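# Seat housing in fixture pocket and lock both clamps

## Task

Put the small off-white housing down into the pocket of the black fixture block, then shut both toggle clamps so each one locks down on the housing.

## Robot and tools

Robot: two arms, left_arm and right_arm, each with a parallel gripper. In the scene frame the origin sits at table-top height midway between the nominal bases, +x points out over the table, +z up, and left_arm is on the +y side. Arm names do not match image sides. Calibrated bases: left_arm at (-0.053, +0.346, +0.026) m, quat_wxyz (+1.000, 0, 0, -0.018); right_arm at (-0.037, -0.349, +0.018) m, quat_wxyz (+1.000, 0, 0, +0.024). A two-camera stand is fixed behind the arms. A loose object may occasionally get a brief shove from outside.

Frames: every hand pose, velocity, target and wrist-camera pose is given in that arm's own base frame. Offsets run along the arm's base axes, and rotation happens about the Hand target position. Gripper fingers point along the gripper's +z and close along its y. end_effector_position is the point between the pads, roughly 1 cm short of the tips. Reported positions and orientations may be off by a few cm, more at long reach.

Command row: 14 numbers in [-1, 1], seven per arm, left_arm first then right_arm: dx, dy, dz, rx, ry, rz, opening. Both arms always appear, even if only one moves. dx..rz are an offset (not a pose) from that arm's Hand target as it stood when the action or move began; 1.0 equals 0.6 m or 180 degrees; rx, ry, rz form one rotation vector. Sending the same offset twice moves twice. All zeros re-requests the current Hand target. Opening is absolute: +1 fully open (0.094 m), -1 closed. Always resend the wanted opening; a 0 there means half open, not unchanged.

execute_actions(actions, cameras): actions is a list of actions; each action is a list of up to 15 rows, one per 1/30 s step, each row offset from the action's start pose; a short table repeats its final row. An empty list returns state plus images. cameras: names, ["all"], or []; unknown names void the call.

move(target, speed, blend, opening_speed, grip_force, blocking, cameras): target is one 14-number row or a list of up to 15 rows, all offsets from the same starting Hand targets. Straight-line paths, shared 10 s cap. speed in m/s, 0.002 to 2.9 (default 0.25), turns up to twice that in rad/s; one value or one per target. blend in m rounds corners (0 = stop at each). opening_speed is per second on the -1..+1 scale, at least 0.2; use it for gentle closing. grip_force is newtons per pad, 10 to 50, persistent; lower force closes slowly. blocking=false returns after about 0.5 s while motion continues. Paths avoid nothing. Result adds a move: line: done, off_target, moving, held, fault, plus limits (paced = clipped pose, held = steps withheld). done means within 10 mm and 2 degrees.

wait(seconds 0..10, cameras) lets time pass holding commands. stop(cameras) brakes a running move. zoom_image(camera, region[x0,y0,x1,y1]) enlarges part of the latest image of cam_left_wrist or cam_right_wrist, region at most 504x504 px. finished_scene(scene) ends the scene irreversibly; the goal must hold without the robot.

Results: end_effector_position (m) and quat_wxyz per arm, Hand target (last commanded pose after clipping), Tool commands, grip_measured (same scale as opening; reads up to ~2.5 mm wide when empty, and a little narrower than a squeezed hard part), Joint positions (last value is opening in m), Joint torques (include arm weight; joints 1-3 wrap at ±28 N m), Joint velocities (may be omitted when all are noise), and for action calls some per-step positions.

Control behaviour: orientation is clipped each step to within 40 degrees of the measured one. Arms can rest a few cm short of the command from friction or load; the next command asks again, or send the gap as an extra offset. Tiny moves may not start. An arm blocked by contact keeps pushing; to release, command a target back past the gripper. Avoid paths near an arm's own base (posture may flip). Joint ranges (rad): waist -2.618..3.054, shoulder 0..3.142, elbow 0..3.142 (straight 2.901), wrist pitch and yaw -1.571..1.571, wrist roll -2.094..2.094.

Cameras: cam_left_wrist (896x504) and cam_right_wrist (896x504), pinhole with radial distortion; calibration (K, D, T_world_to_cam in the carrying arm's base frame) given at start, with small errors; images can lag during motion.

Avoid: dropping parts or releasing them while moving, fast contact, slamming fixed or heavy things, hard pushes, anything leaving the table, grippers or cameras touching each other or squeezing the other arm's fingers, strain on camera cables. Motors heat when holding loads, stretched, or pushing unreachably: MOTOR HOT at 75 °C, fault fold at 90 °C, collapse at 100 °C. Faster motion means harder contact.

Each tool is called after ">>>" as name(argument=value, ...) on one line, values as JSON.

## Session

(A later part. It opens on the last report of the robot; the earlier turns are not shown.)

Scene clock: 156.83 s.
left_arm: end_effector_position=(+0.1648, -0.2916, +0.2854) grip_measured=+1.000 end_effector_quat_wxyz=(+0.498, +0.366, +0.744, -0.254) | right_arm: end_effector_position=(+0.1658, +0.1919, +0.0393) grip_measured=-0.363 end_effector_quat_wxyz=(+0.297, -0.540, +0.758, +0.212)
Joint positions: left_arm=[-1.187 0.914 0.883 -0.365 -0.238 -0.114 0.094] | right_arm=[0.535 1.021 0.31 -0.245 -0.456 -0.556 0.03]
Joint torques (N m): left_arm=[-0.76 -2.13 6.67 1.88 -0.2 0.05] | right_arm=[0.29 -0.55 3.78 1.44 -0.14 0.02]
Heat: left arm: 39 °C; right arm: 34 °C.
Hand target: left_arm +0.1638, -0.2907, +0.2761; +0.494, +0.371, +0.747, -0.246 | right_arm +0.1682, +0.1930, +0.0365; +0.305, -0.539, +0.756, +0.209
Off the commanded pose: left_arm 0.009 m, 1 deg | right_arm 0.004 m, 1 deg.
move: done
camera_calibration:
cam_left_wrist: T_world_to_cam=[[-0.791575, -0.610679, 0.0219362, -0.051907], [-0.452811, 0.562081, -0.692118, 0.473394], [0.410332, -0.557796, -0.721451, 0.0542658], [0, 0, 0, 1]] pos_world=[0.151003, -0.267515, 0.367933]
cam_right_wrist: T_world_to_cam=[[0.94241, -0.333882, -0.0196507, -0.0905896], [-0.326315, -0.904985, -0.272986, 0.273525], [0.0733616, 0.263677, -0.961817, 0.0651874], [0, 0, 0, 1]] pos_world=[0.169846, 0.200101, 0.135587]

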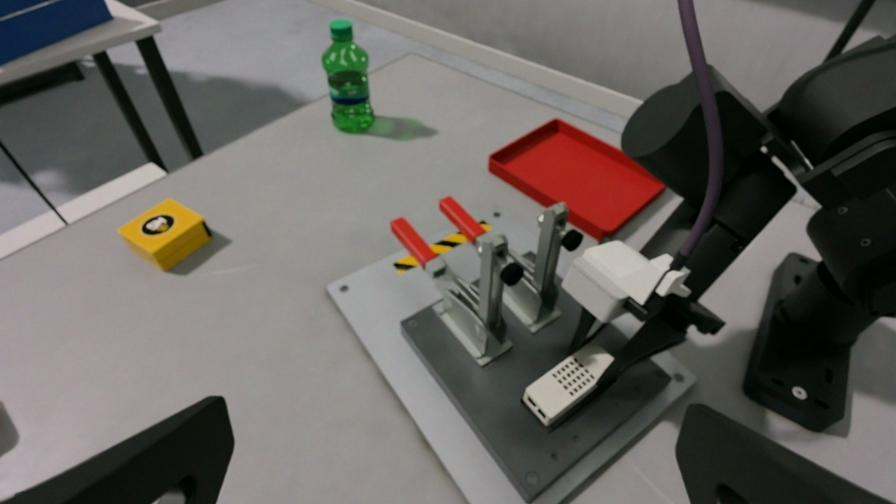

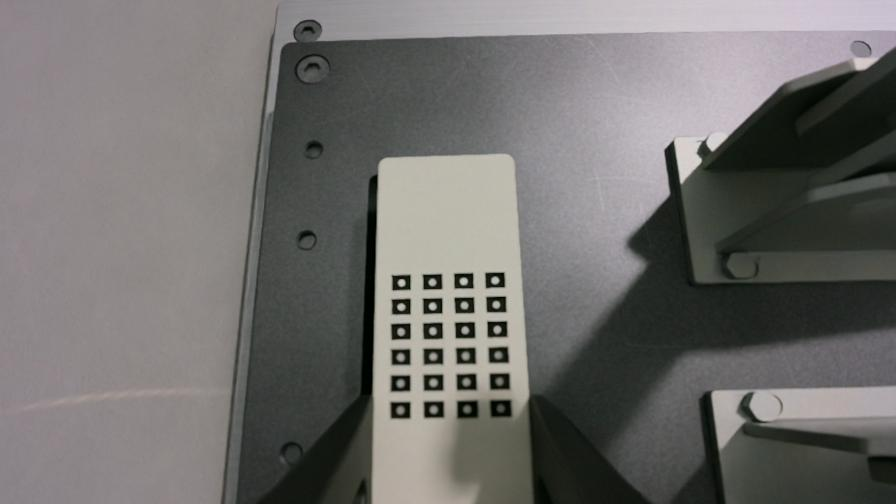

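>>> move(target=[[0,0,0,0,0,0,1,-0.001,-0.0035,0.075,0,0,0.0,-0.5],[0,0,0,0,0,0,1,-0.001,-0.0035,-0.012,0,0,0.0,-0.5]], speed=[0.15,0.06], blend=0.001, cameras=["cam_left_wrist","cam_right_wrist"])

>>> zoom_image(camera="cam_left_wrist", region=[505, 370, 625, 445])

>>> zoom_image(camera="cam_right_wrist", region=[340, 140, 560, 420])

Scene clock: 160.20 s.
left_arm: end_effector_position=(+0.1648, -0.2916, +0.2854) grip_measured=+1.000 end_effector_quat_wxyz=(+0.498, +0.366, +0.744, -0.254) | right_arm: end_effector_position=(+0.1644, +0.1945, +0.0367) grip_measured=-0.363 end_effector_quat_wxyz=(+0.301, -0.542, +0.753, +0.221)
Joint positions: left_arm=[-1.187 0.914 0.883 -0.365 -0.238 -0.114 0.094] | right_arm=[0.535 1.032 0.289 -0.203 -0.474 -0.555 0.03]
Joint torques (N m): left_arm=[-0.55 -2.03 6.64 1.86 -0.14 0.03] | right_arm=[-0.62 -0.23 3.3 1.39 -0.04 -0.08]
Heat: left arm: 39 °C; right arm: 34 °C.
Hand target: left_arm +0.1638, -0.2907, +0.2761; +0.494, +0.371, +0.747, -0.246 | right_arm +0.1677, +0.1909, +0.0294; +0.305, -0.539, +0.756, +0.209
Off the commanded pose: left_arm 0.009 m, 1 deg | right_arm 0.009 m, 1 deg.
move: done
camera_calibration:
cam_left_wrist: T_world_to_cam=[[-0.791575, -0.610679, 0.0219362, -0.051907], [-0.452811, 0.562081, -0.692118, 0.473394], [0.410332, -0.557796, -0.721451, 0.0542658], [0, 0, 0, 1]] pos_world=[0.151003, -0.267515, 0.367933]
cam_right_wrist: T_world_to_cam=[[0.945856, -0.323681, -0.0242255, -0.0907018], [-0.316422, -0.902857, -0.291079, 0.273311], [0.0723447, 0.282984, -0.956392, 0.0583633], [0, 0, 0, 1]] pos_world=[0.16805, 0.200886, 0.133176]

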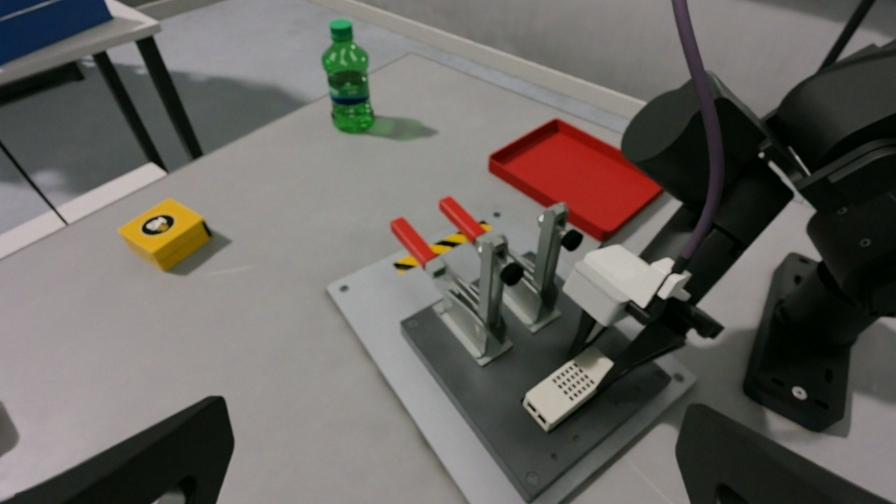

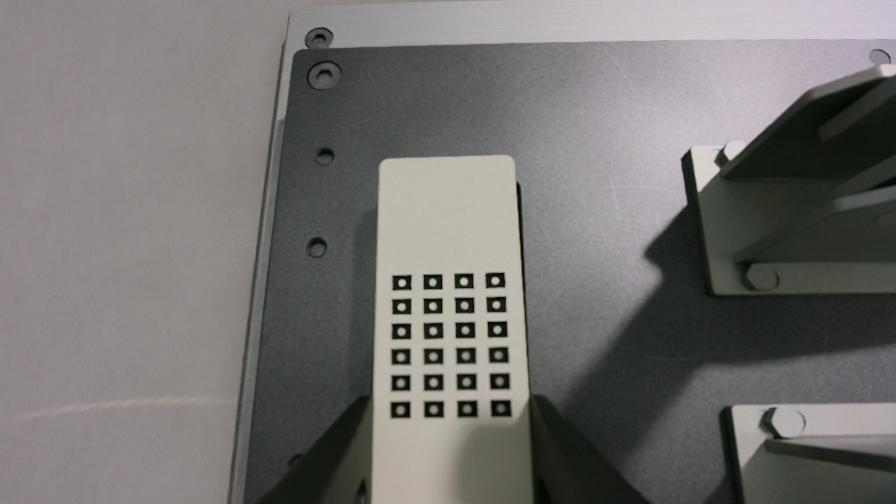

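Scaled by 4.200 from the camera's 896x504 image, which has a finer 1280x720 frame.

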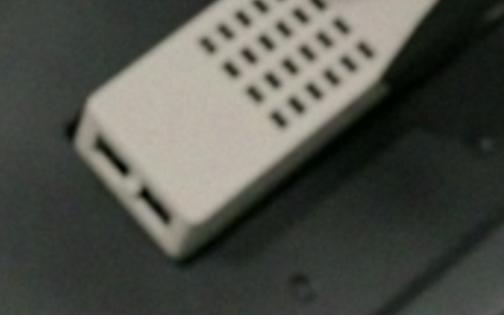

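Scaled by 1.800 from the camera's 896x504 image, which has a finer 1280x720 frame.

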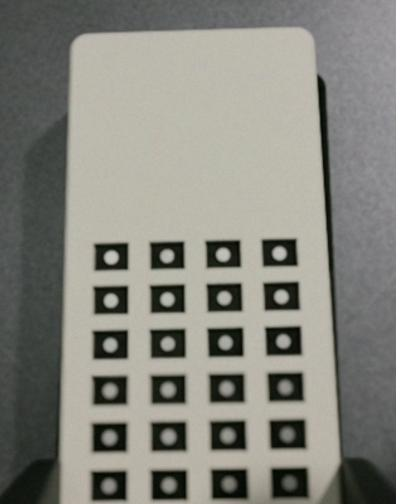

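>>> move(target=[0,0,0,0,0,0,1,0.0,-0.003,-0.018,0,0,0.0,-0.5], speed=0.04, cameras=["cam_left_wrist","cam_right_wrist"])

>>> zoom_image(camera="cam_left_wrist", region=[505, 370, 625, 445])

>>> zoom_image(camera="cam_right_wrist", region=[340, 140, 560, 420])

Scene clock: 163.77 s.
left_arm: end_effector_position=(+0.1648, -0.2916, +0.2854) grip_measured=+1.000 end_effector_quat_wxyz=(+0.498, +0.366, +0.744, -0.254) | right_arm: end_effector_position=(+0.1638, +0.1953, +0.0327) grip_measured=-0.363 end_effector_quat_wxyz=(+0.304, -0.537, +0.752, +0.231)
Joint positions: left_arm=[-1.187 0.914 0.883 -0.365 -0.238 -0.114 0.094] | right_arm=[0.522 1.051 0.268 -0.157 -0.501 -0.553 0.03]
Joint torques (N m): left_arm=[-0.53 -2.19 6.68 1.88 -0.19 0.02] | right_arm=[-0.54 0.76 2.56 1.51 0.18 -0.24]
Heat: left arm: 39 °C; right arm: 34 °C.
Hand target: left_arm +0.1638, -0.2907, +0.2761; +0.494, +0.371, +0.747, -0.246 | right_arm +0.1676, +0.1892, +0.0186; +0.305, -0.539, +0.756, +0.210
Off the commanded pose: left_arm 0.009 m, 1 deg | right_arm 0.016 m, 3 deg.
move: off_target (right_arm)
camera_calibration:
cam_left_wrist: T_world_to_cam=[[-0.791575, -0.610679, 0.0219362, -0.051907], [-0.452811, 0.562081, -0.692118, 0.473394], [0.410332, -0.557796, -0.721451, 0.0542658], [0, 0, 0, 1]] pos_world=[0.151003, -0.267515, 0.367933]
cam_right_wrist: T_world_to_cam=[[0.945628, -0.322845, -0.0394727, -0.0896454], [-0.318932, -0.896604, -0.307218, 0.272396], [0.0637926, 0.303104, -0.95082, 0.051548], [0, 0, 0, 1]] pos_world=[0.168359, 0.199666, 0.129159]

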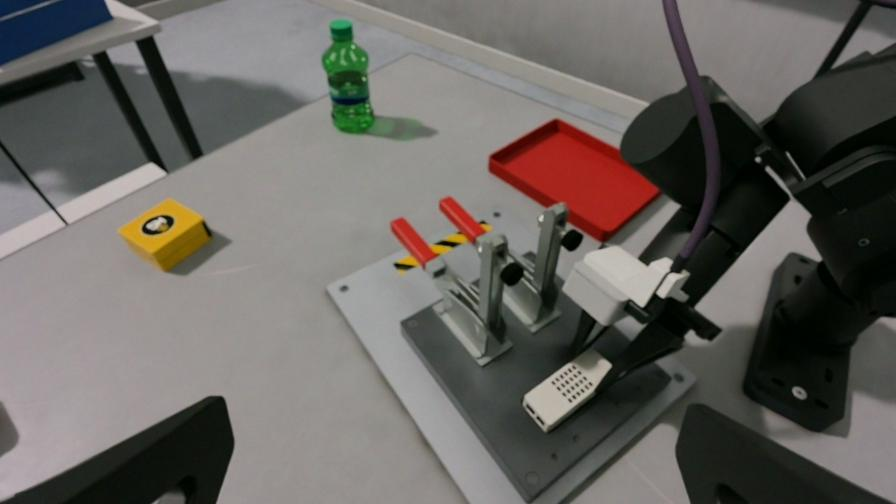

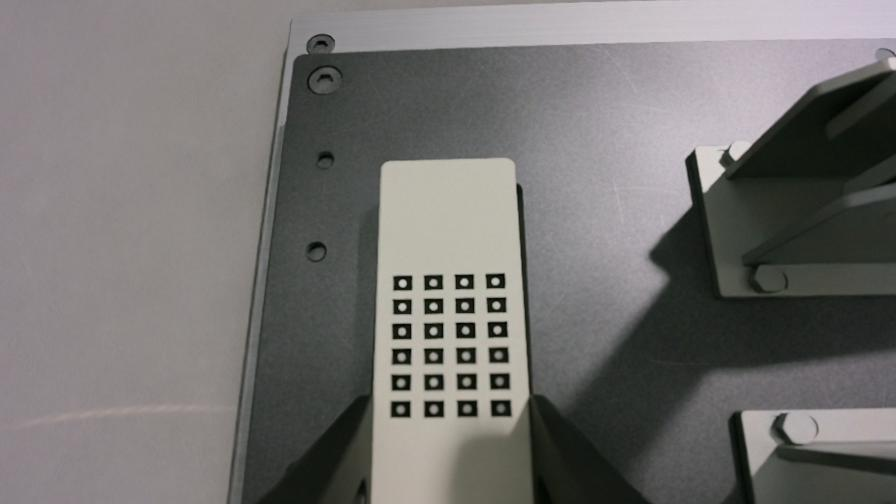

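Scaled by 4.200 from the camera's 896x504 image, which has a finer 1280x720 frame.

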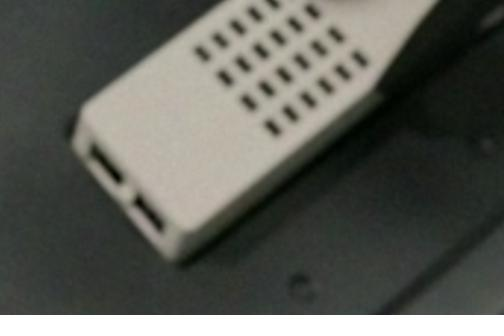

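Scaled by 1.800 from the camera's 896x504 image, which has a finer 1280x720 frame.

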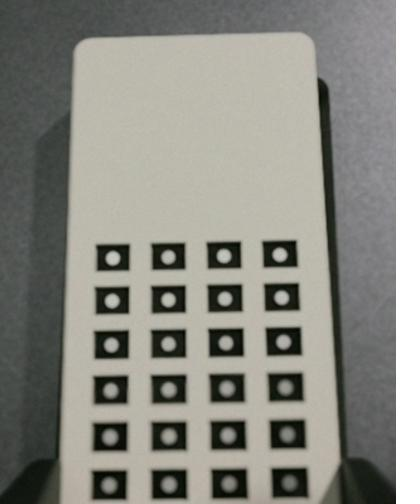

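>>> move(target=[[0,0,0,0,0,0,1,-0.0007,-0.0053,0.1,-0.0063,0.0021,0.0,-0.5],[0,0,0,0,0,0,1,-0.0007,-0.0053,0.019,-0.0063,0.0021,0.0,-0.5]], speed=[0.15,0.06], blend=0.001, cameras=["cam_left_wrist","cam_right_wrist"])

>>> zoom_image(camera="cam_left_wrist", region=[505, 370, 625, 445])

>>> zoom_image(camera="cam_right_wrist", region=[340, 140, 560, 420])

Scene clock: 167.37 s.
left_arm: end_effector_position=(+0.1648, -0.2916, +0.2854) grip_measured=+1.000 end_effector_quat_wxyz=(+0.498, +0.366, +0.744, -0.254) | right_arm: end_effector_position=(+0.1651, +0.1898, +0.0386) grip_measured=-0.363 end_effector_quat_wxyz=(+0.297, -0.544, +0.755, +0.214)
Joint positions: left_arm=[-1.187 0.914 0.883 -0.365 -0.238 -0.114 0.094] | right_arm=[0.519 1.019 0.306 -0.252 -0.471 -0.58 0.03]
Joint torques (N m): left_arm=[-0.42 -2.14 6.6 1.88 -0.18 0] | right_arm=[-0.62 -0.24 3.23 1.36 -0.05 -0.06]
Heat: left arm: 39 °C; right arm: 34 °C.
Hand target: left_arm +0.1638, -0.2907, +0.2761; +0.494, +0.371, +0.747, -0.246 | right_arm +0.1672, +0.1859, +0.0299; +0.297, -0.542, +0.760, +0.204
Off the commanded pose: left_arm 0.009 m, 1 deg | right_arm 0.010 m, 1 deg.
move: done
camera_calibration:
cam_left_wrist: T_world_to_cam=[[-0.791575, -0.610679, 0.0219362, -0.051907], [-0.452811, 0.562081, -0.692118, 0.473394], [0.410332, -0.557796, -0.721451, 0.0542658], [0, 0, 0, 1]] pos_world=[0.151003, -0.267515, 0.367933]
cam_right_wrist: T_world_to_cam=[[0.945857, -0.324068, -0.0183172, -0.0929758], [-0.316397, -0.907931, -0.27487, 0.270242], [0.0724458, 0.265783, -0.961307, 0.0648163], [0, 0, 0, 1]] pos_world=[0.16875, 0.198004, 0.134887]

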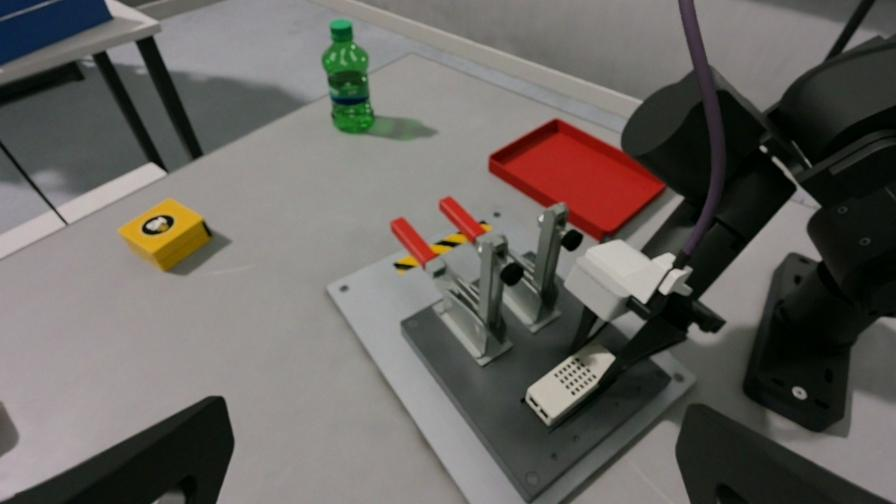

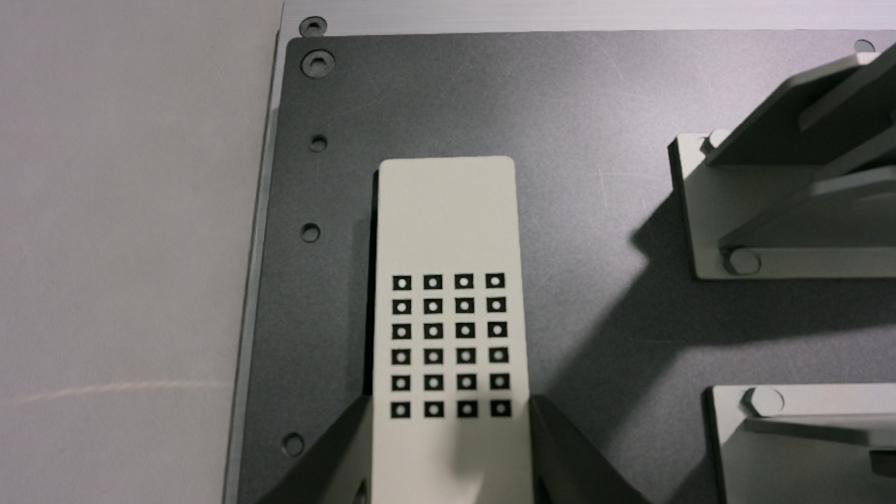

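Scaled by 4.200 from the camera's 896x504 image, which has a finer 1280x720 frame.

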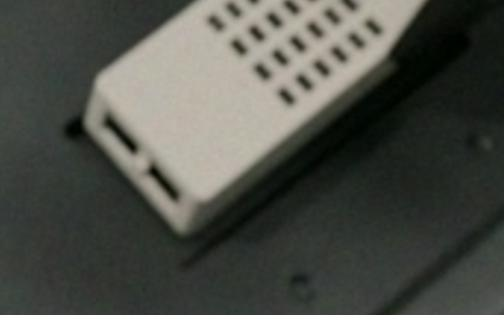

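Scaled by 1.800 from the camera's 896x504 image, which has a finer 1280x720 frame.

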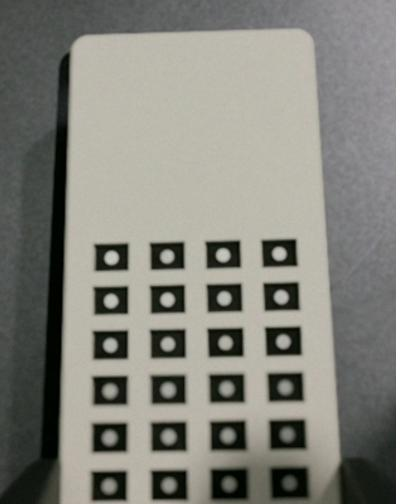

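>>> move(target=[[0,0,0,0,0,0,1,-0.0012,0.003,0.08,0,0,0.0,-0.5],[0,0,0,0,0,0,1,-0.0012,0.003,-0.002,0,0,0.0,-0.5]], speed=[0.15,0.06], blend=0.001, cameras=["cam_left_wrist","cam_right_wrist"])

>>> zoom_image(camera="cam_left_wrist", region=[505, 370, 625, 445])

>>> zoom_image(camera="cam_right_wrist", region=[340, 140, 560, 420])

Scene clock: 170.50 s.
left_arm: end_effector_position=(+0.1648, -0.2916, +0.2854) grip_measured=+1.000 end_effector_quat_wxyz=(+0.498, +0.366, +0.744, -0.254) | right_arm: end_effector_position=(+0.1702, +0.1914, +0.0390) grip_measured=-0.363 end_effector_quat_wxyz=(+0.307, -0.543, +0.754, +0.207)
Joint positions: left_arm=[-1.187 0.914 0.883 -0.365 -0.238 -0.114 0.094] | right_arm=[0.527 1.026 0.3 -0.215 -0.453 -0.571 0.03]
Joint torques (N m): left_arm=[-0.54 -2.14 6.58 1.87 -0.18 0.03] | right_arm=[-0.03 -0.27 3.34 1.17 -0.13 -0.03]
Heat: left arm: 39 °C; right arm: 34 °C.
Hand target: left_arm +0.1638, -0.2907, +0.2761; +0.494, +0.371, +0.747, -0.246 | right_arm +0.1665, +0.1877, +0.0288; +0.297, -0.542, +0.759, +0.204
Off the commanded pose: left_arm 0.009 m, 1 deg | right_arm 0.012 m, 1 deg.
move: off_target (right_arm)
camera_calibration:
cam_left_wrist: T_world_to_cam=[[-0.791575, -0.610679, 0.0219362, -0.051907], [-0.452811, 0.562081, -0.692118, 0.473394], [0.410332, -0.557796, -0.721451, 0.0542658], [0, 0, 0, 1]] pos_world=[0.151003, -0.267515, 0.367933]
cam_right_wrist: T_world_to_cam=[[0.942726, -0.333554, 0.0031317, -0.0958324], [-0.318998, -0.90425, -0.283852, 0.273398], [0.0975119, 0.266595, -0.958863, 0.059851], [0, 0, 0, 1]] pos_world=[0.171721, 0.199298, 0.135293]

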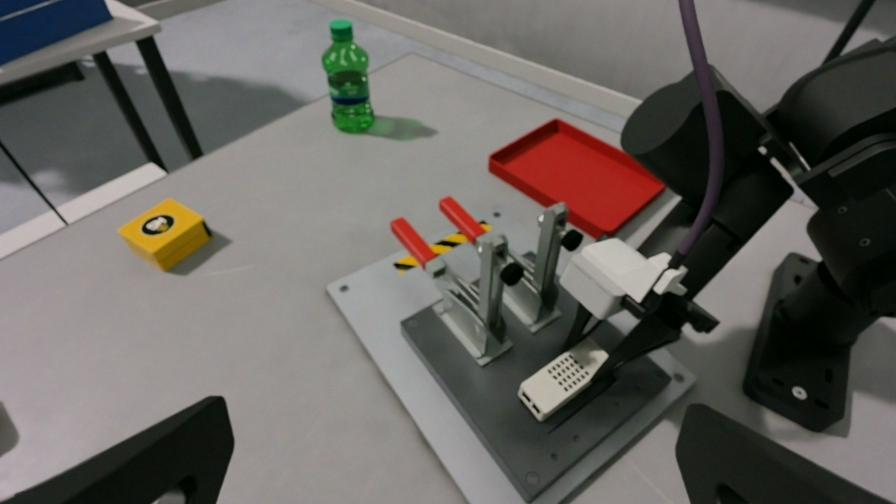

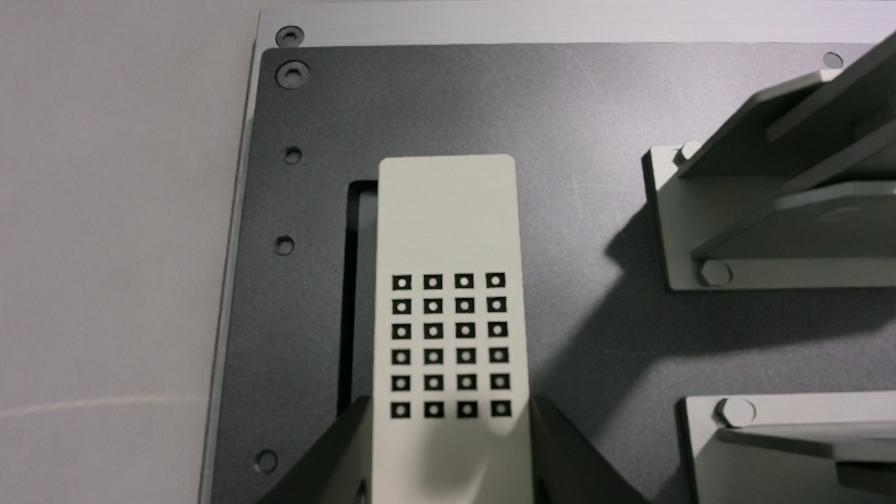

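Scaled by 4.200 from the camera's 896x504 image, which has a finer 1280x720 frame.

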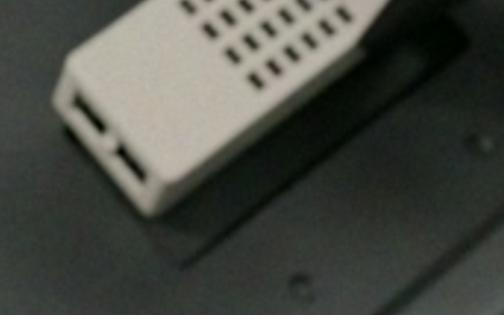

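Scaled by 1.800 from the camera's 896x504 image, which has a finer 1280x720 frame.

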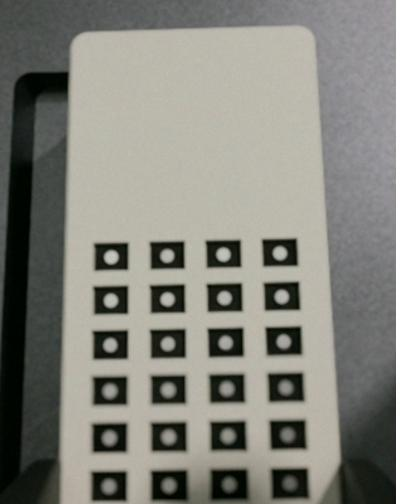

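>>> move(target=[[0,0,0,0,0,0,1,0.001,0.0055,0.08,0.0063,-0.0021,0.0,-0.5],[0,0,0,0,0,0,1,0.001,0.0055,0.001,0.0063,-0.0021,0.0,-0.5]], speed=[0.15,0.06], blend=0.001)

Scene clock: 174.37 s.
left_arm: end_effector_position=(+0.1648, -0.2916, +0.2854) grip_measured=+1.000 end_effector_quat_wxyz=(+0.498, +0.366, +0.744, -0.254) | right_arm: end_effector_position=(+0.1707, +0.1937, +0.0391) grip_measured=-0.363 end_effector_quat_wxyz=(+0.313, -0.540, +0.752, +0.210)
Joint positions: left_arm=[-1.187 0.914 0.883 -0.365 -0.238 -0.114 0.094] | right_arm=[0.532 1.028 0.291 -0.186 -0.456 -0.559 0.03]
Joint torques (N m): left_arm=[-0.7 -2.11 6.65 1.86 -0.15 0.02] | right_arm=[-0.05 -0.18 3.18 1.24 -0.18 -0.02]
Heat: left arm: 40 °C; right arm: 34 °C.
Hand target: left_arm +0.1638, -0.2907, +0.2761; +0.494, +0.371, +0.747, -0.246 | right_arm +0.1672, +0.1910, +0.0294; +0.305, -0.539, +0.756, +0.209
Off the commanded pose: left_arm 0.009 m, 1 deg | right_arm 0.011 m, 1 deg.
move: off_target (right_arm)

>>> move(target=[[0,0,0,0,0,0,1,0.0138,0.0157,0.06,0,0,0,-0.5],[0,0,0,0,0,0,1,-0.0222,-0.0063,0.05,0,0,0,-0.5],[0,0,0,0,0,0,1,0.0058,0.0117,0.05,0,0,0,-0.5],[0,0,0,0,0,0,1,-0.0162,-0.0023,0.04,0,0,0,-0.5],[0,0,0,0,0,0,1,0.0018,0.0087,0.035,0,0,0,-0.5],[0,0,0,0,0,0,1,-0.0122,-0.0003,0.03,0,0,0,-0.5],[0,0,0,0,0,0,1,-0.0012,0.0067,0.024,0,0,0,-0.5],[0,0,0,0,0,0,1,-0.0102,0.0007,0.018,0,0,0,-0.5],[0,0,0,0,0,0,1,-0.0032,0.0057,0.013,0,0,0,-0.5],[0,0,0,0,0,0,1,-0.0092,0.0017,0.006,0,0,0,-0.5],[0,0,0,0,0,0,1,-0.0032,0.0057,0.002,0,0,0,-0.5],[0,0,0,0,0,0,1,-0.0092,0.0017,-0.001,0,0,0,-0.5],[0,0,0,0,0,0,1,-0.0032,0.0057,-0.004,0,0,0,-0.5],[0,0,0,0,0,0,1,-0.0082,0.0017,-0.006,0,0,0,-0.5],[0,0,0,0,0,0,1,-0.0062,0.0037,-0.008,0,0,0,-0.5]], speed=0.12, blend=0.001, cameras=["cam_left_wrist","cam_right_wrist"])

>>> zoom_image(camera="cam_left_wrist", region=[505, 370, 625, 445])

>>> zoom_image(camera="cam_right_wrist", region=[340, 140, 560, 420])

Scene clock: 180.10 s.
left_arm: end_effector_position=(+0.1648, -0.2916, +0.2854) grip_measured=+1.000 end_effector_quat_wxyz=(+0.498, +0.366, +0.744, -0.254) | right_arm: end_effector_position=(+0.1636, +0.1961, +0.0342) grip_measured=-0.363 end_effector_quat_wxyz=(+0.306, -0.539, +0.754, +0.219)
Joint positions: left_arm=[-1.187 0.914 0.883 -0.365 -0.238 -0.114 0.094] | right_arm=[0.554 1.029 0.27 -0.167 -0.458 -0.532 0.03]
Joint torques (N m): left_arm=[-0.57 -2.09 6.6 1.88 -0.14 0.03] | right_arm=[0.23 0.02 3.08 1.4 -0.01 -0.08]
Heat: left arm: 40 °C; right arm: 34 °C.
Hand target: left_arm +0.1638, -0.2907, +0.2761; +0.494, +0.371, +0.747, -0.246 | right_arm +0.1635, +0.1933, +0.0247; +0.305, -0.539, +0.756, +0.209
Off the commanded pose: left_arm 0.009 m, 1 deg | right_arm 0.010 m, 1 deg.
move: done
camera_calibration:
cam_left_wrist: T_world_to_cam=[[-0.791575, -0.610679, 0.0219362, -0.051907], [-0.452811, 0.562081, -0.692118, 0.473394], [0.410332, -0.557796, -0.721451, 0.0542658], [0, 0, 0, 1]] pos_world=[0.151003, -0.267515, 0.367933]
cam_right_wrist: T_world_to_cam=[[0.943404, -0.33118, -0.0175528, -0.08786], [-0.321204, -0.899246, -0.296959, 0.274107], [0.0825625, 0.28579, -0.954729, 0.0532299], [0, 0, 0, 1]] pos_world=[0.166537, 0.20218, 0.130676]

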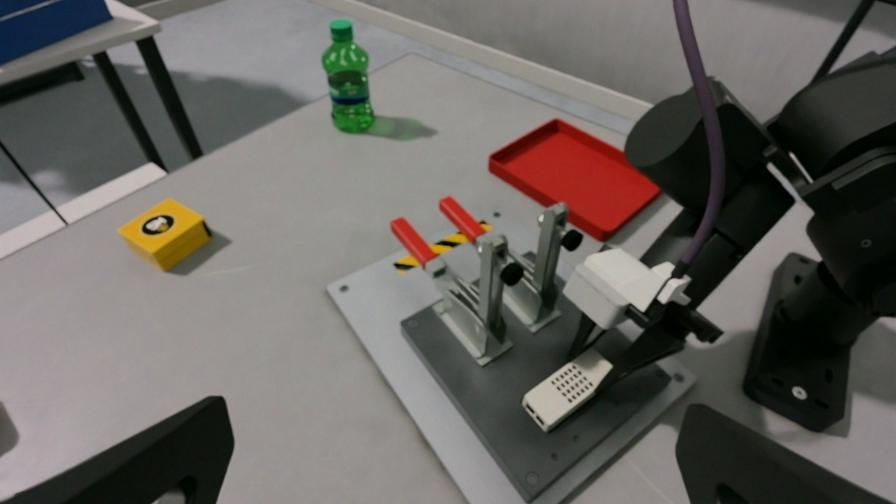

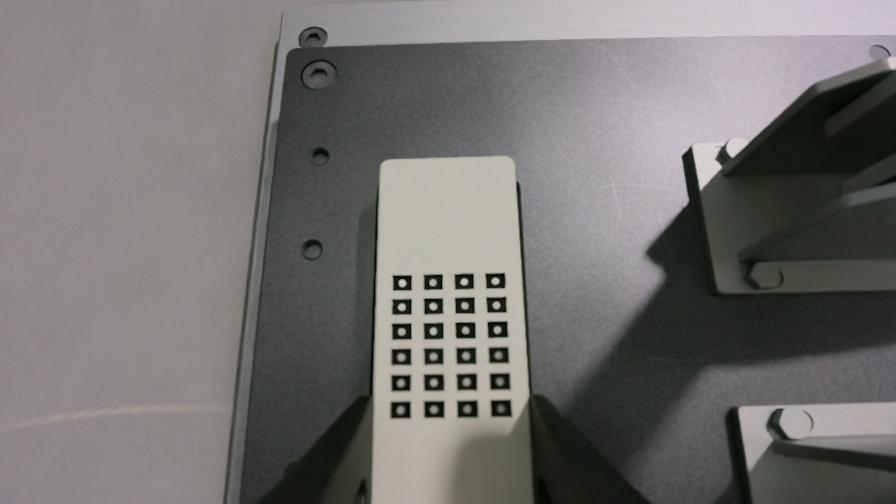

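Scaled by 4.200 from the camera's 896x504 image, which has a finer 1280x720 frame.

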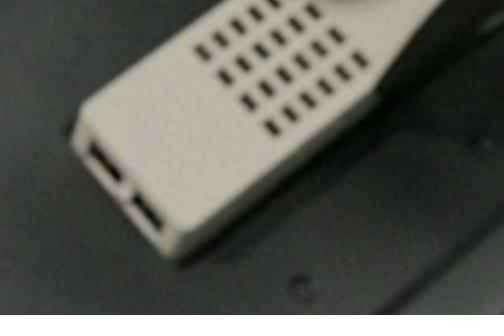

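Scaled by 1.800 from the camera's 896x504 image, which has a finer 1280x720 frame.

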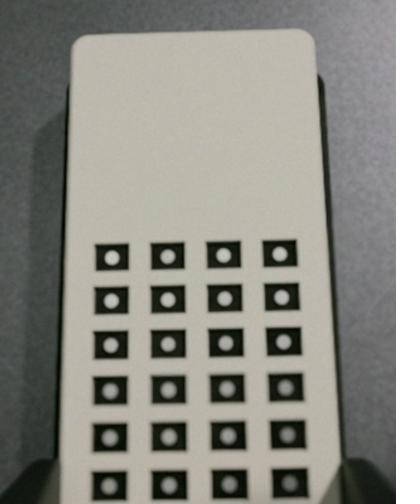

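>>> move(target=[[0,0,0,0,0,0,1,0.0,0.003,0.01,0,0,0,-0.5],[0,0,0,0,0,0,1,0.0,0.003,0.01,0,0,0,-0.15]], speed=0.03, opening_speed=0.5, cameras=["cam_left_wrist","cam_right_wrist"])

>>> zoom_image(camera="cam_left_wrist", region=[505, 370, 625, 445])

>>> zoom_image(camera="cam_right_wrist", region=[340, 140, 560, 420])

Scene clock: 183.67 s.
left_arm: end_effector_position=(+0.1649, -0.2916, +0.2855) grip_measured=+1.000 end_effector_quat_wxyz=(+0.498, +0.366, +0.744, -0.254) | right_arm: end_effector_position=(+0.1655, +0.1942, +0.0323) grip_measured=-0.153 end_effector_quat_wxyz=(+0.306, -0.538, +0.758, +0.207)
Joint positions: left_arm=[-1.187 0.914 0.883 -0.365 -0.238 -0.114 0.094] | right_arm=[0.563 1.029 0.269 -0.166 -0.429 -0.526 0.04]
Joint torques (N m): left_arm=[-0.68 -2.1 6.65 1.87 -0.17 0.02] | right_arm=[0.57 -0.98 4.4 1.17 -0.24 -0.01]
Heat: left arm: 40 °C; right arm: 34 °C.
Hand target: left_arm +0.1638, -0.2908, +0.2762; +0.494, +0.371, +0.747, -0.246 | right_arm +0.1633, +0.1951, +0.0306; +0.305, -0.539, +0.756, +0.210
Off the commanded pose: left_arm 0.009 m, 1 deg | right_arm 0.003 m, 0 deg.
move: done
camera_calibration:
cam_left_wrist: T_world_to_cam=[[-0.791602, -0.61064, 0.0220411, -0.0519343], [-0.452697, 0.561861, -0.692371, 0.473484], [0.410405, -0.55806, -0.721205, 0.054165], [0, 0, 0, 1]] pos_world=[0.151004, -0.267518, 0.368035]
cam_right_wrist: T_world_to_cam=[[0.938946, -0.344045, -0.0036473, -0.0876102], [-0.33092, -0.900123, -0.283322, 0.273814], [0.0941925, 0.267231, -0.959018, 0.0536301], [0, 0, 0, 1]] pos_world=[0.167821, 0.201993, 0.12869]

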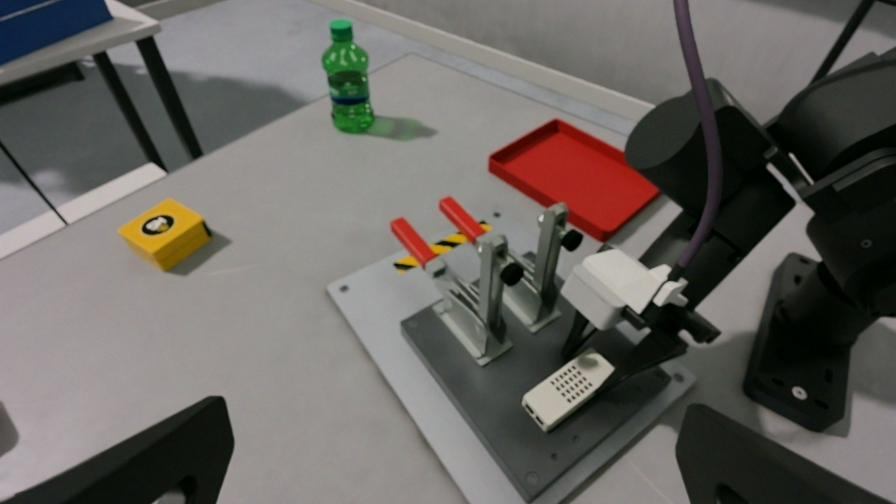

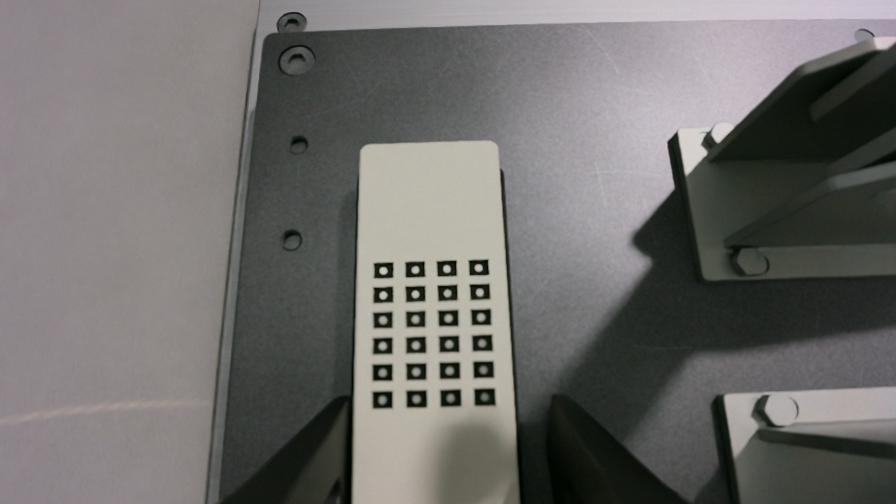

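Scaled by 4.200 from the camera's 896x504 image, which has a finer 1280x720 frame.

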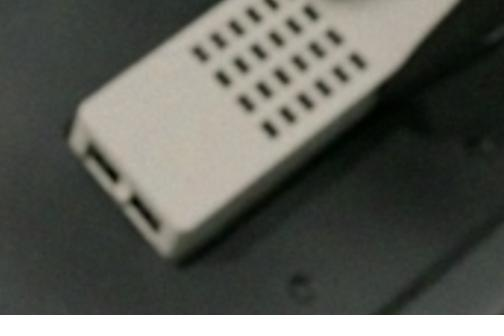

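Scaled by 1.800 from the camera's 896x504 image, which has a finer 1280x720 frame.

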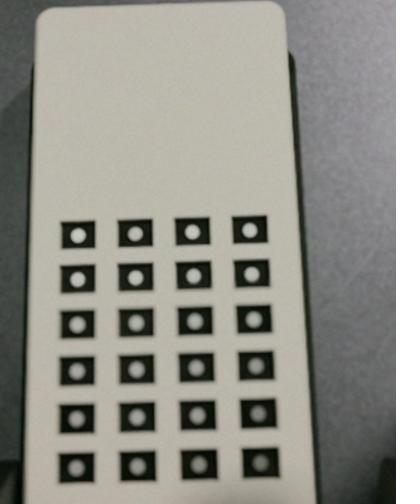

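>>> move(target=[[0,0,0,0,0,0,1,0.0,0.0,0.0,0,0,0,0.2],[0,0,0,0,0,0,1,-0.008,-0.012,0.05,0,0,0,0.2],[0,0,0,0,0,0,1,-0.04,-0.1,0.16,0,0,0,0.2]], speed=[0.1,0.1,0.2], opening_speed=0.8, blend=[0,0.01,0], cameras=["cam_left_wrist","cam_right_wrist"])

>>> zoom_image(camera="cam_left_wrist", region=[505, 330, 655, 445])

>>> zoom_image(camera="cam_right_wrist", region=[300, 40, 560, 340])

Scene clock: 187.30 s.
left_arm: end_effector_position=(+0.1649, -0.2916, +0.2855) grip_measured=+1.000 end_effector_quat_wxyz=(+0.498, +0.366, +0.744, -0.254) | right_arm: end_effector_position=(+0.1345, +0.1305, +0.1096) grip_measured=+0.197 end_effector_quat_wxyz=(+0.286, -0.535, +0.769, +0.204)
Joint positions: left_arm=[-1.187 0.914 0.883 -0.365 -0.238 -0.114 0.094] | right_arm=[0.187 0.692 0.542 -1.004 -0.603 -0.897 0.056]
Joint torques (N m): left_arm=[-0.65 -2.19 6.54 1.85 -0.16 0.02] | right_arm=[-0.61 1.4 8.57 0.76 -0.69 -0.12]
Heat: left arm: 40 °C; right arm: 34 °C.
Hand target: left_arm +0.1638, -0.2908, +0.2762; +0.494, +0.371, +0.747, -0.246 | right_arm +0.1394, +0.1351, +0.1266; +0.305, -0.539, +0.756, +0.210
Off the commanded pose: left_arm 0.009 m, 1 deg | right_arm 0.018 m, 3 deg.
move: off_target (right_arm)
camera_calibration:
cam_left_wrist: T_world_to_cam=[[-0.791602, -0.61064, 0.0220411, -0.0519343], [-0.452697, 0.561861, -0.692371, 0.473484], [0.410405, -0.55806, -0.721205, 0.054165], [0, 0, 0, 1]] pos_world=[0.151004, -0.267518, 0.368035]
cam_right_wrist: T_world_to_cam=[[0.934948, -0.353897, -0.0250648, -0.0758429], [-0.348973, -0.904604, -0.244765, 0.226853], [0.0639479, 0.237589, -0.969259, 0.156792], [0, 0, 0, 1]] pos_world=[0.140048, 0.141119, 0.205597]

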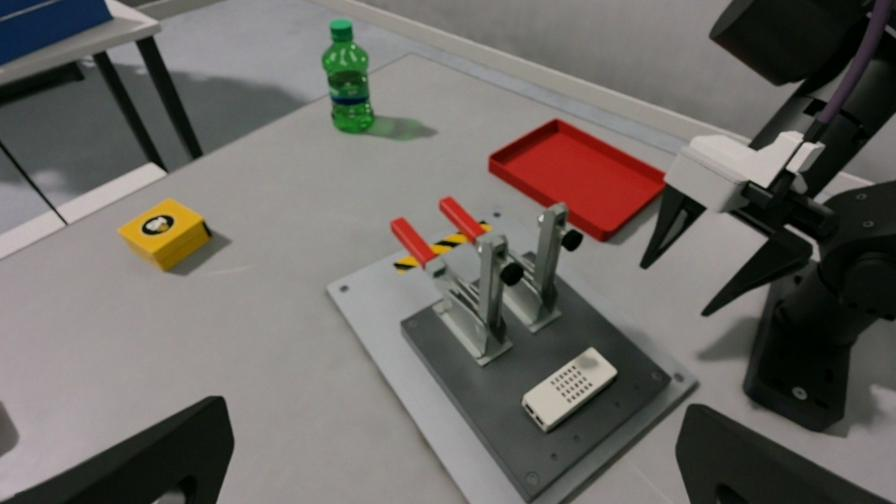

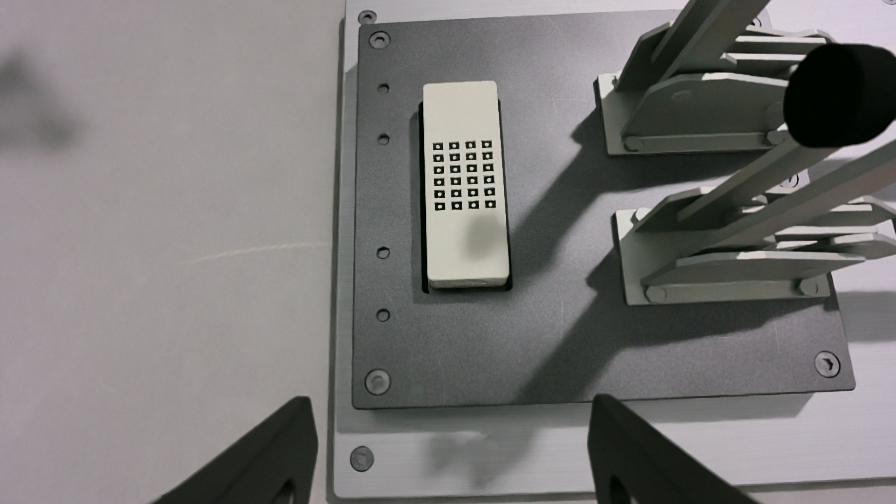

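Scaled by 3.360 from the camera's 896x504 image, which has a finer 1280x720 frame.

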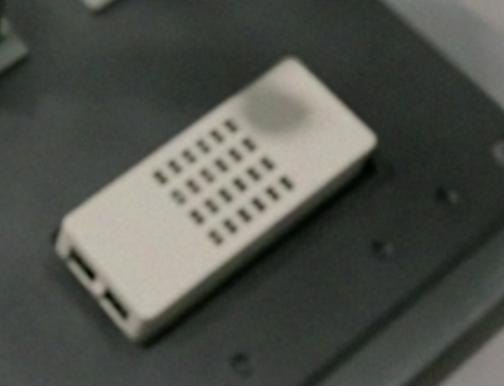

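Scaled by 1.680 from the camera's 896x504 image, which has a finer 1280x720 frame.

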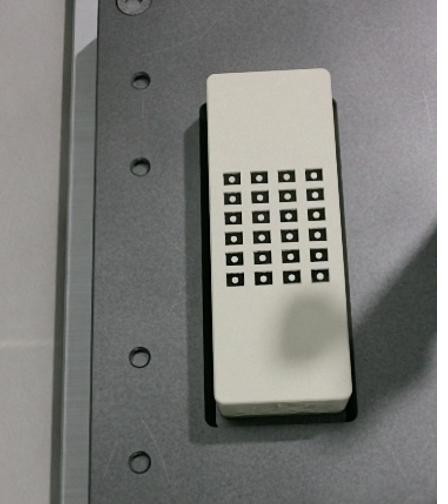

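>>> move(target=[[0,0,0,0,0,0,1,0.0343,-0.075,0.122,0.05,-0.016,0,-1],[0,0,0,0,0,0,1,0.301,-0.2,0.03,0.1406,-0.0464,-0.0032,-1],[0,0,0,0,0,0,1,0.3227,-0.155,-0.061,0.1406,-0.0464,-0.0032,-1],[0,0,0,0,0,0,1,0.3177,-0.155,-0.19,0.1406,-0.0464,-0.0032,-1]], speed=[0.25,0.3,0.2,0.12], blend=[0.03,0.03,0.01,0], cameras=["all"])

Scene clock: 195.07 s.
left_arm: end_effector_position=(+0.1649, -0.2916, +0.2855) grip_measured=+1.000 end_effector_quat_wxyz=(+0.498, +0.366, +0.744, -0.254) | right_arm: end_effector_position=(+0.3333, +0.0393, +0.0213) grip_measured=-0.986 end_effector_quat_wxyz=(+0.472, -0.473, +0.670, +0.324)
Joint positions: left_arm=[-1.187 0.914 0.883 -0.365 -0.238 -0.114 0.094] | right_arm=[-0.414 2.09 0.967 -0.609 -1.213 -1.756 0.001]
Joint torques (N m): left_arm=[-0.61 -2.1 6.69 1.83 -0.16 0.06] | right_arm=[0.27 -5.68 1.55 0.21 -0.6 0]
Heat: left arm: 40 °C; right arm: 33 °C.
Hand target: left_arm +0.1638, -0.2908, +0.2762; +0.494, +0.371, +0.747, -0.246 | right_arm +0.3301, +0.0421, +0.0127; +0.471, -0.470, +0.671, +0.329
Off the commanded pose: left_arm 0.009 m, 1 deg | right_arm 0.010 m, 1 deg.
move: done
camera_calibration:
cam_left_wrist: T_world_to_cam=[[-0.791602, -0.61064, 0.0220411, -0.0519343], [-0.452697, 0.561861, -0.692371, 0.473484], [0.410405, -0.55806, -0.721205, 0.054165], [0, 0, 0, 1]] pos_world=[0.151004, -0.267518, 0.368035]
cam_right_wrist: T_world_to_cam=[[0.939872, -0.341437, -0.00782312, -0.298797], [-0.255243, -0.687017, -0.680338, 0.16164], [0.226918, 0.641427, -0.732857, 0.00484123], [0, 0, 0, 1]] pos_world=[0.32099, 0.00592366, 0.11118]

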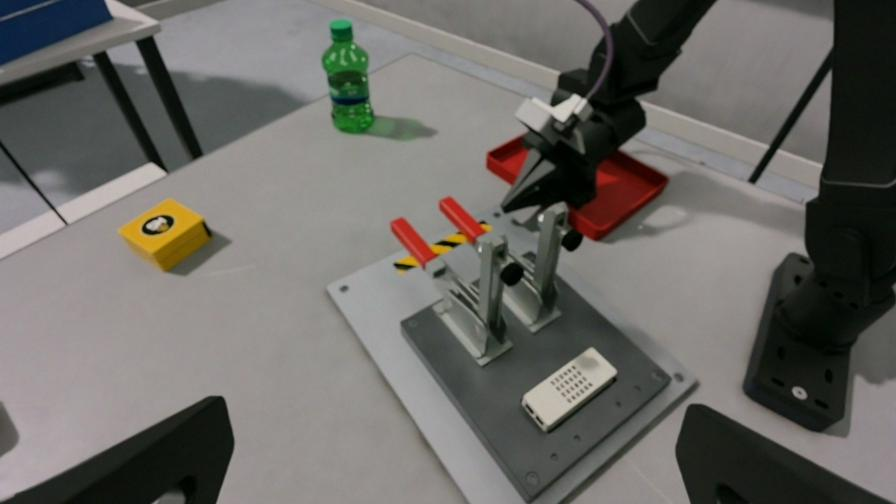

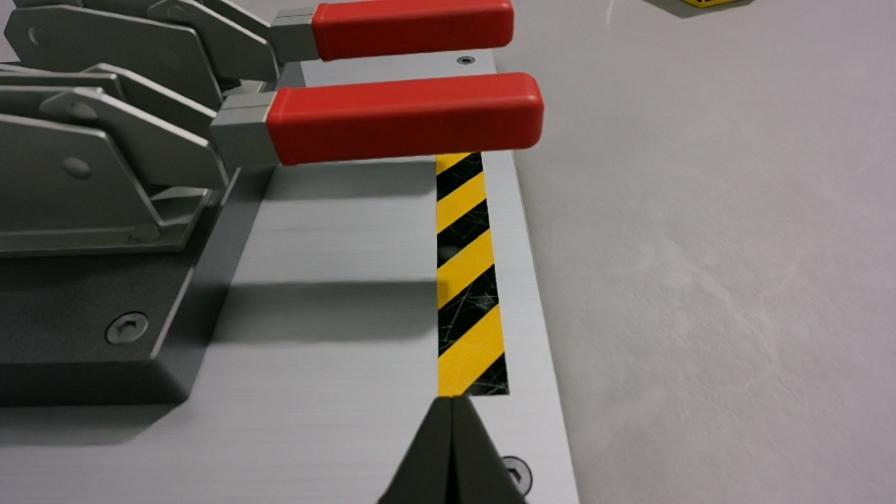

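>>> move(target=[[0,0,0,0,0,0,1,0.006,0.02,-0.012,0,0,0,-1],[0,0,0,0,0,0,1,0.042,0.135,-0.004,0,0,0,-1]], speed=0.12, blend=[0.005,0], cameras=["all"])

Scene clock: 198.03 s.
left_arm: end_effector_position=(+0.1649, -0.2916, +0.2855) grip_measured=+1.000 end_effector_quat_wxyz=(+0.498, +0.366, +0.744, -0.254) | right_arm: end_effector_position=(+0.3588, +0.1227, +0.0121) grip_measured=-0.986 end_effector_quat_wxyz=(+0.479, -0.475, +0.660, +0.332)
Joint positions: left_arm=[-1.187 0.914 0.883 -0.365 -0.238 -0.114 0.094] | right_arm=[-0.129 2.067 0.758 0.293 -1.184 -0.998 0.001]
Joint torques (N m): left_arm=[-0.58 -2.18 6.65 1.89 -0.21 0.03] | right_arm=[0.39 -8.66 1.51 0.76 -0.24 0.15]
Heat: left arm: 40 °C; right arm: 33 °C.
Hand target: left_arm +0.1638, -0.2908, +0.2762; +0.494, +0.371, +0.747, -0.246 | right_arm +0.3553, +0.1231, +0.0103; +0.471, -0.470, +0.671, +0.329
Off the commanded pose: left_arm 0.009 m, 1 deg | right_arm 0.004 m, 2 deg.
move: done
camera_calibration:
cam_left_wrist: T_world_to_cam=[[-0.791602, -0.61064, 0.0220411, -0.0519343], [-0.452697, 0.561861, -0.692371, 0.473484], [0.410405, -0.55806, -0.721205, 0.054165], [0, 0, 0, 1]] pos_world=[0.151004, -0.267518, 0.368035]
cam_right_wrist: T_world_to_cam=[[0.944639, -0.328095, -0.00342536, -0.297725], [-0.236847, -0.674622, -0.699134, 0.211252], [0.227072, 0.66124, -0.714982, -0.0639368], [0, 0, 0, 1]] pos_world=[0.345795, 0.087111, 0.10096]

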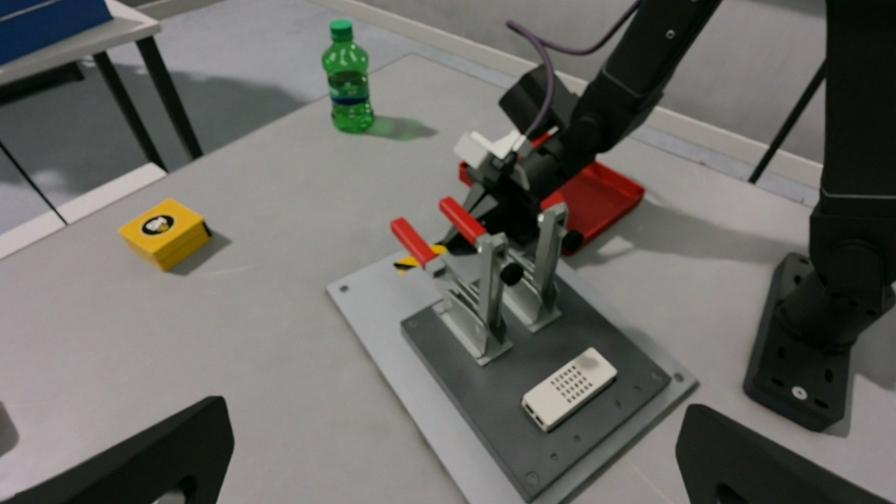

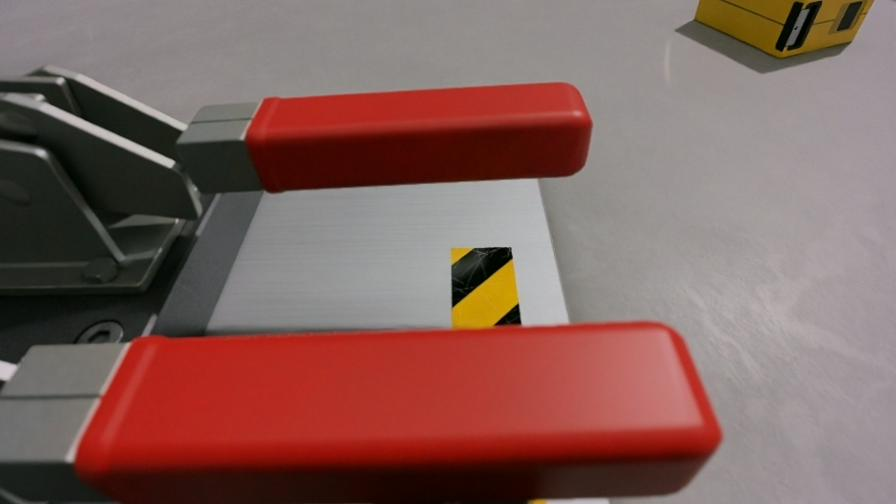

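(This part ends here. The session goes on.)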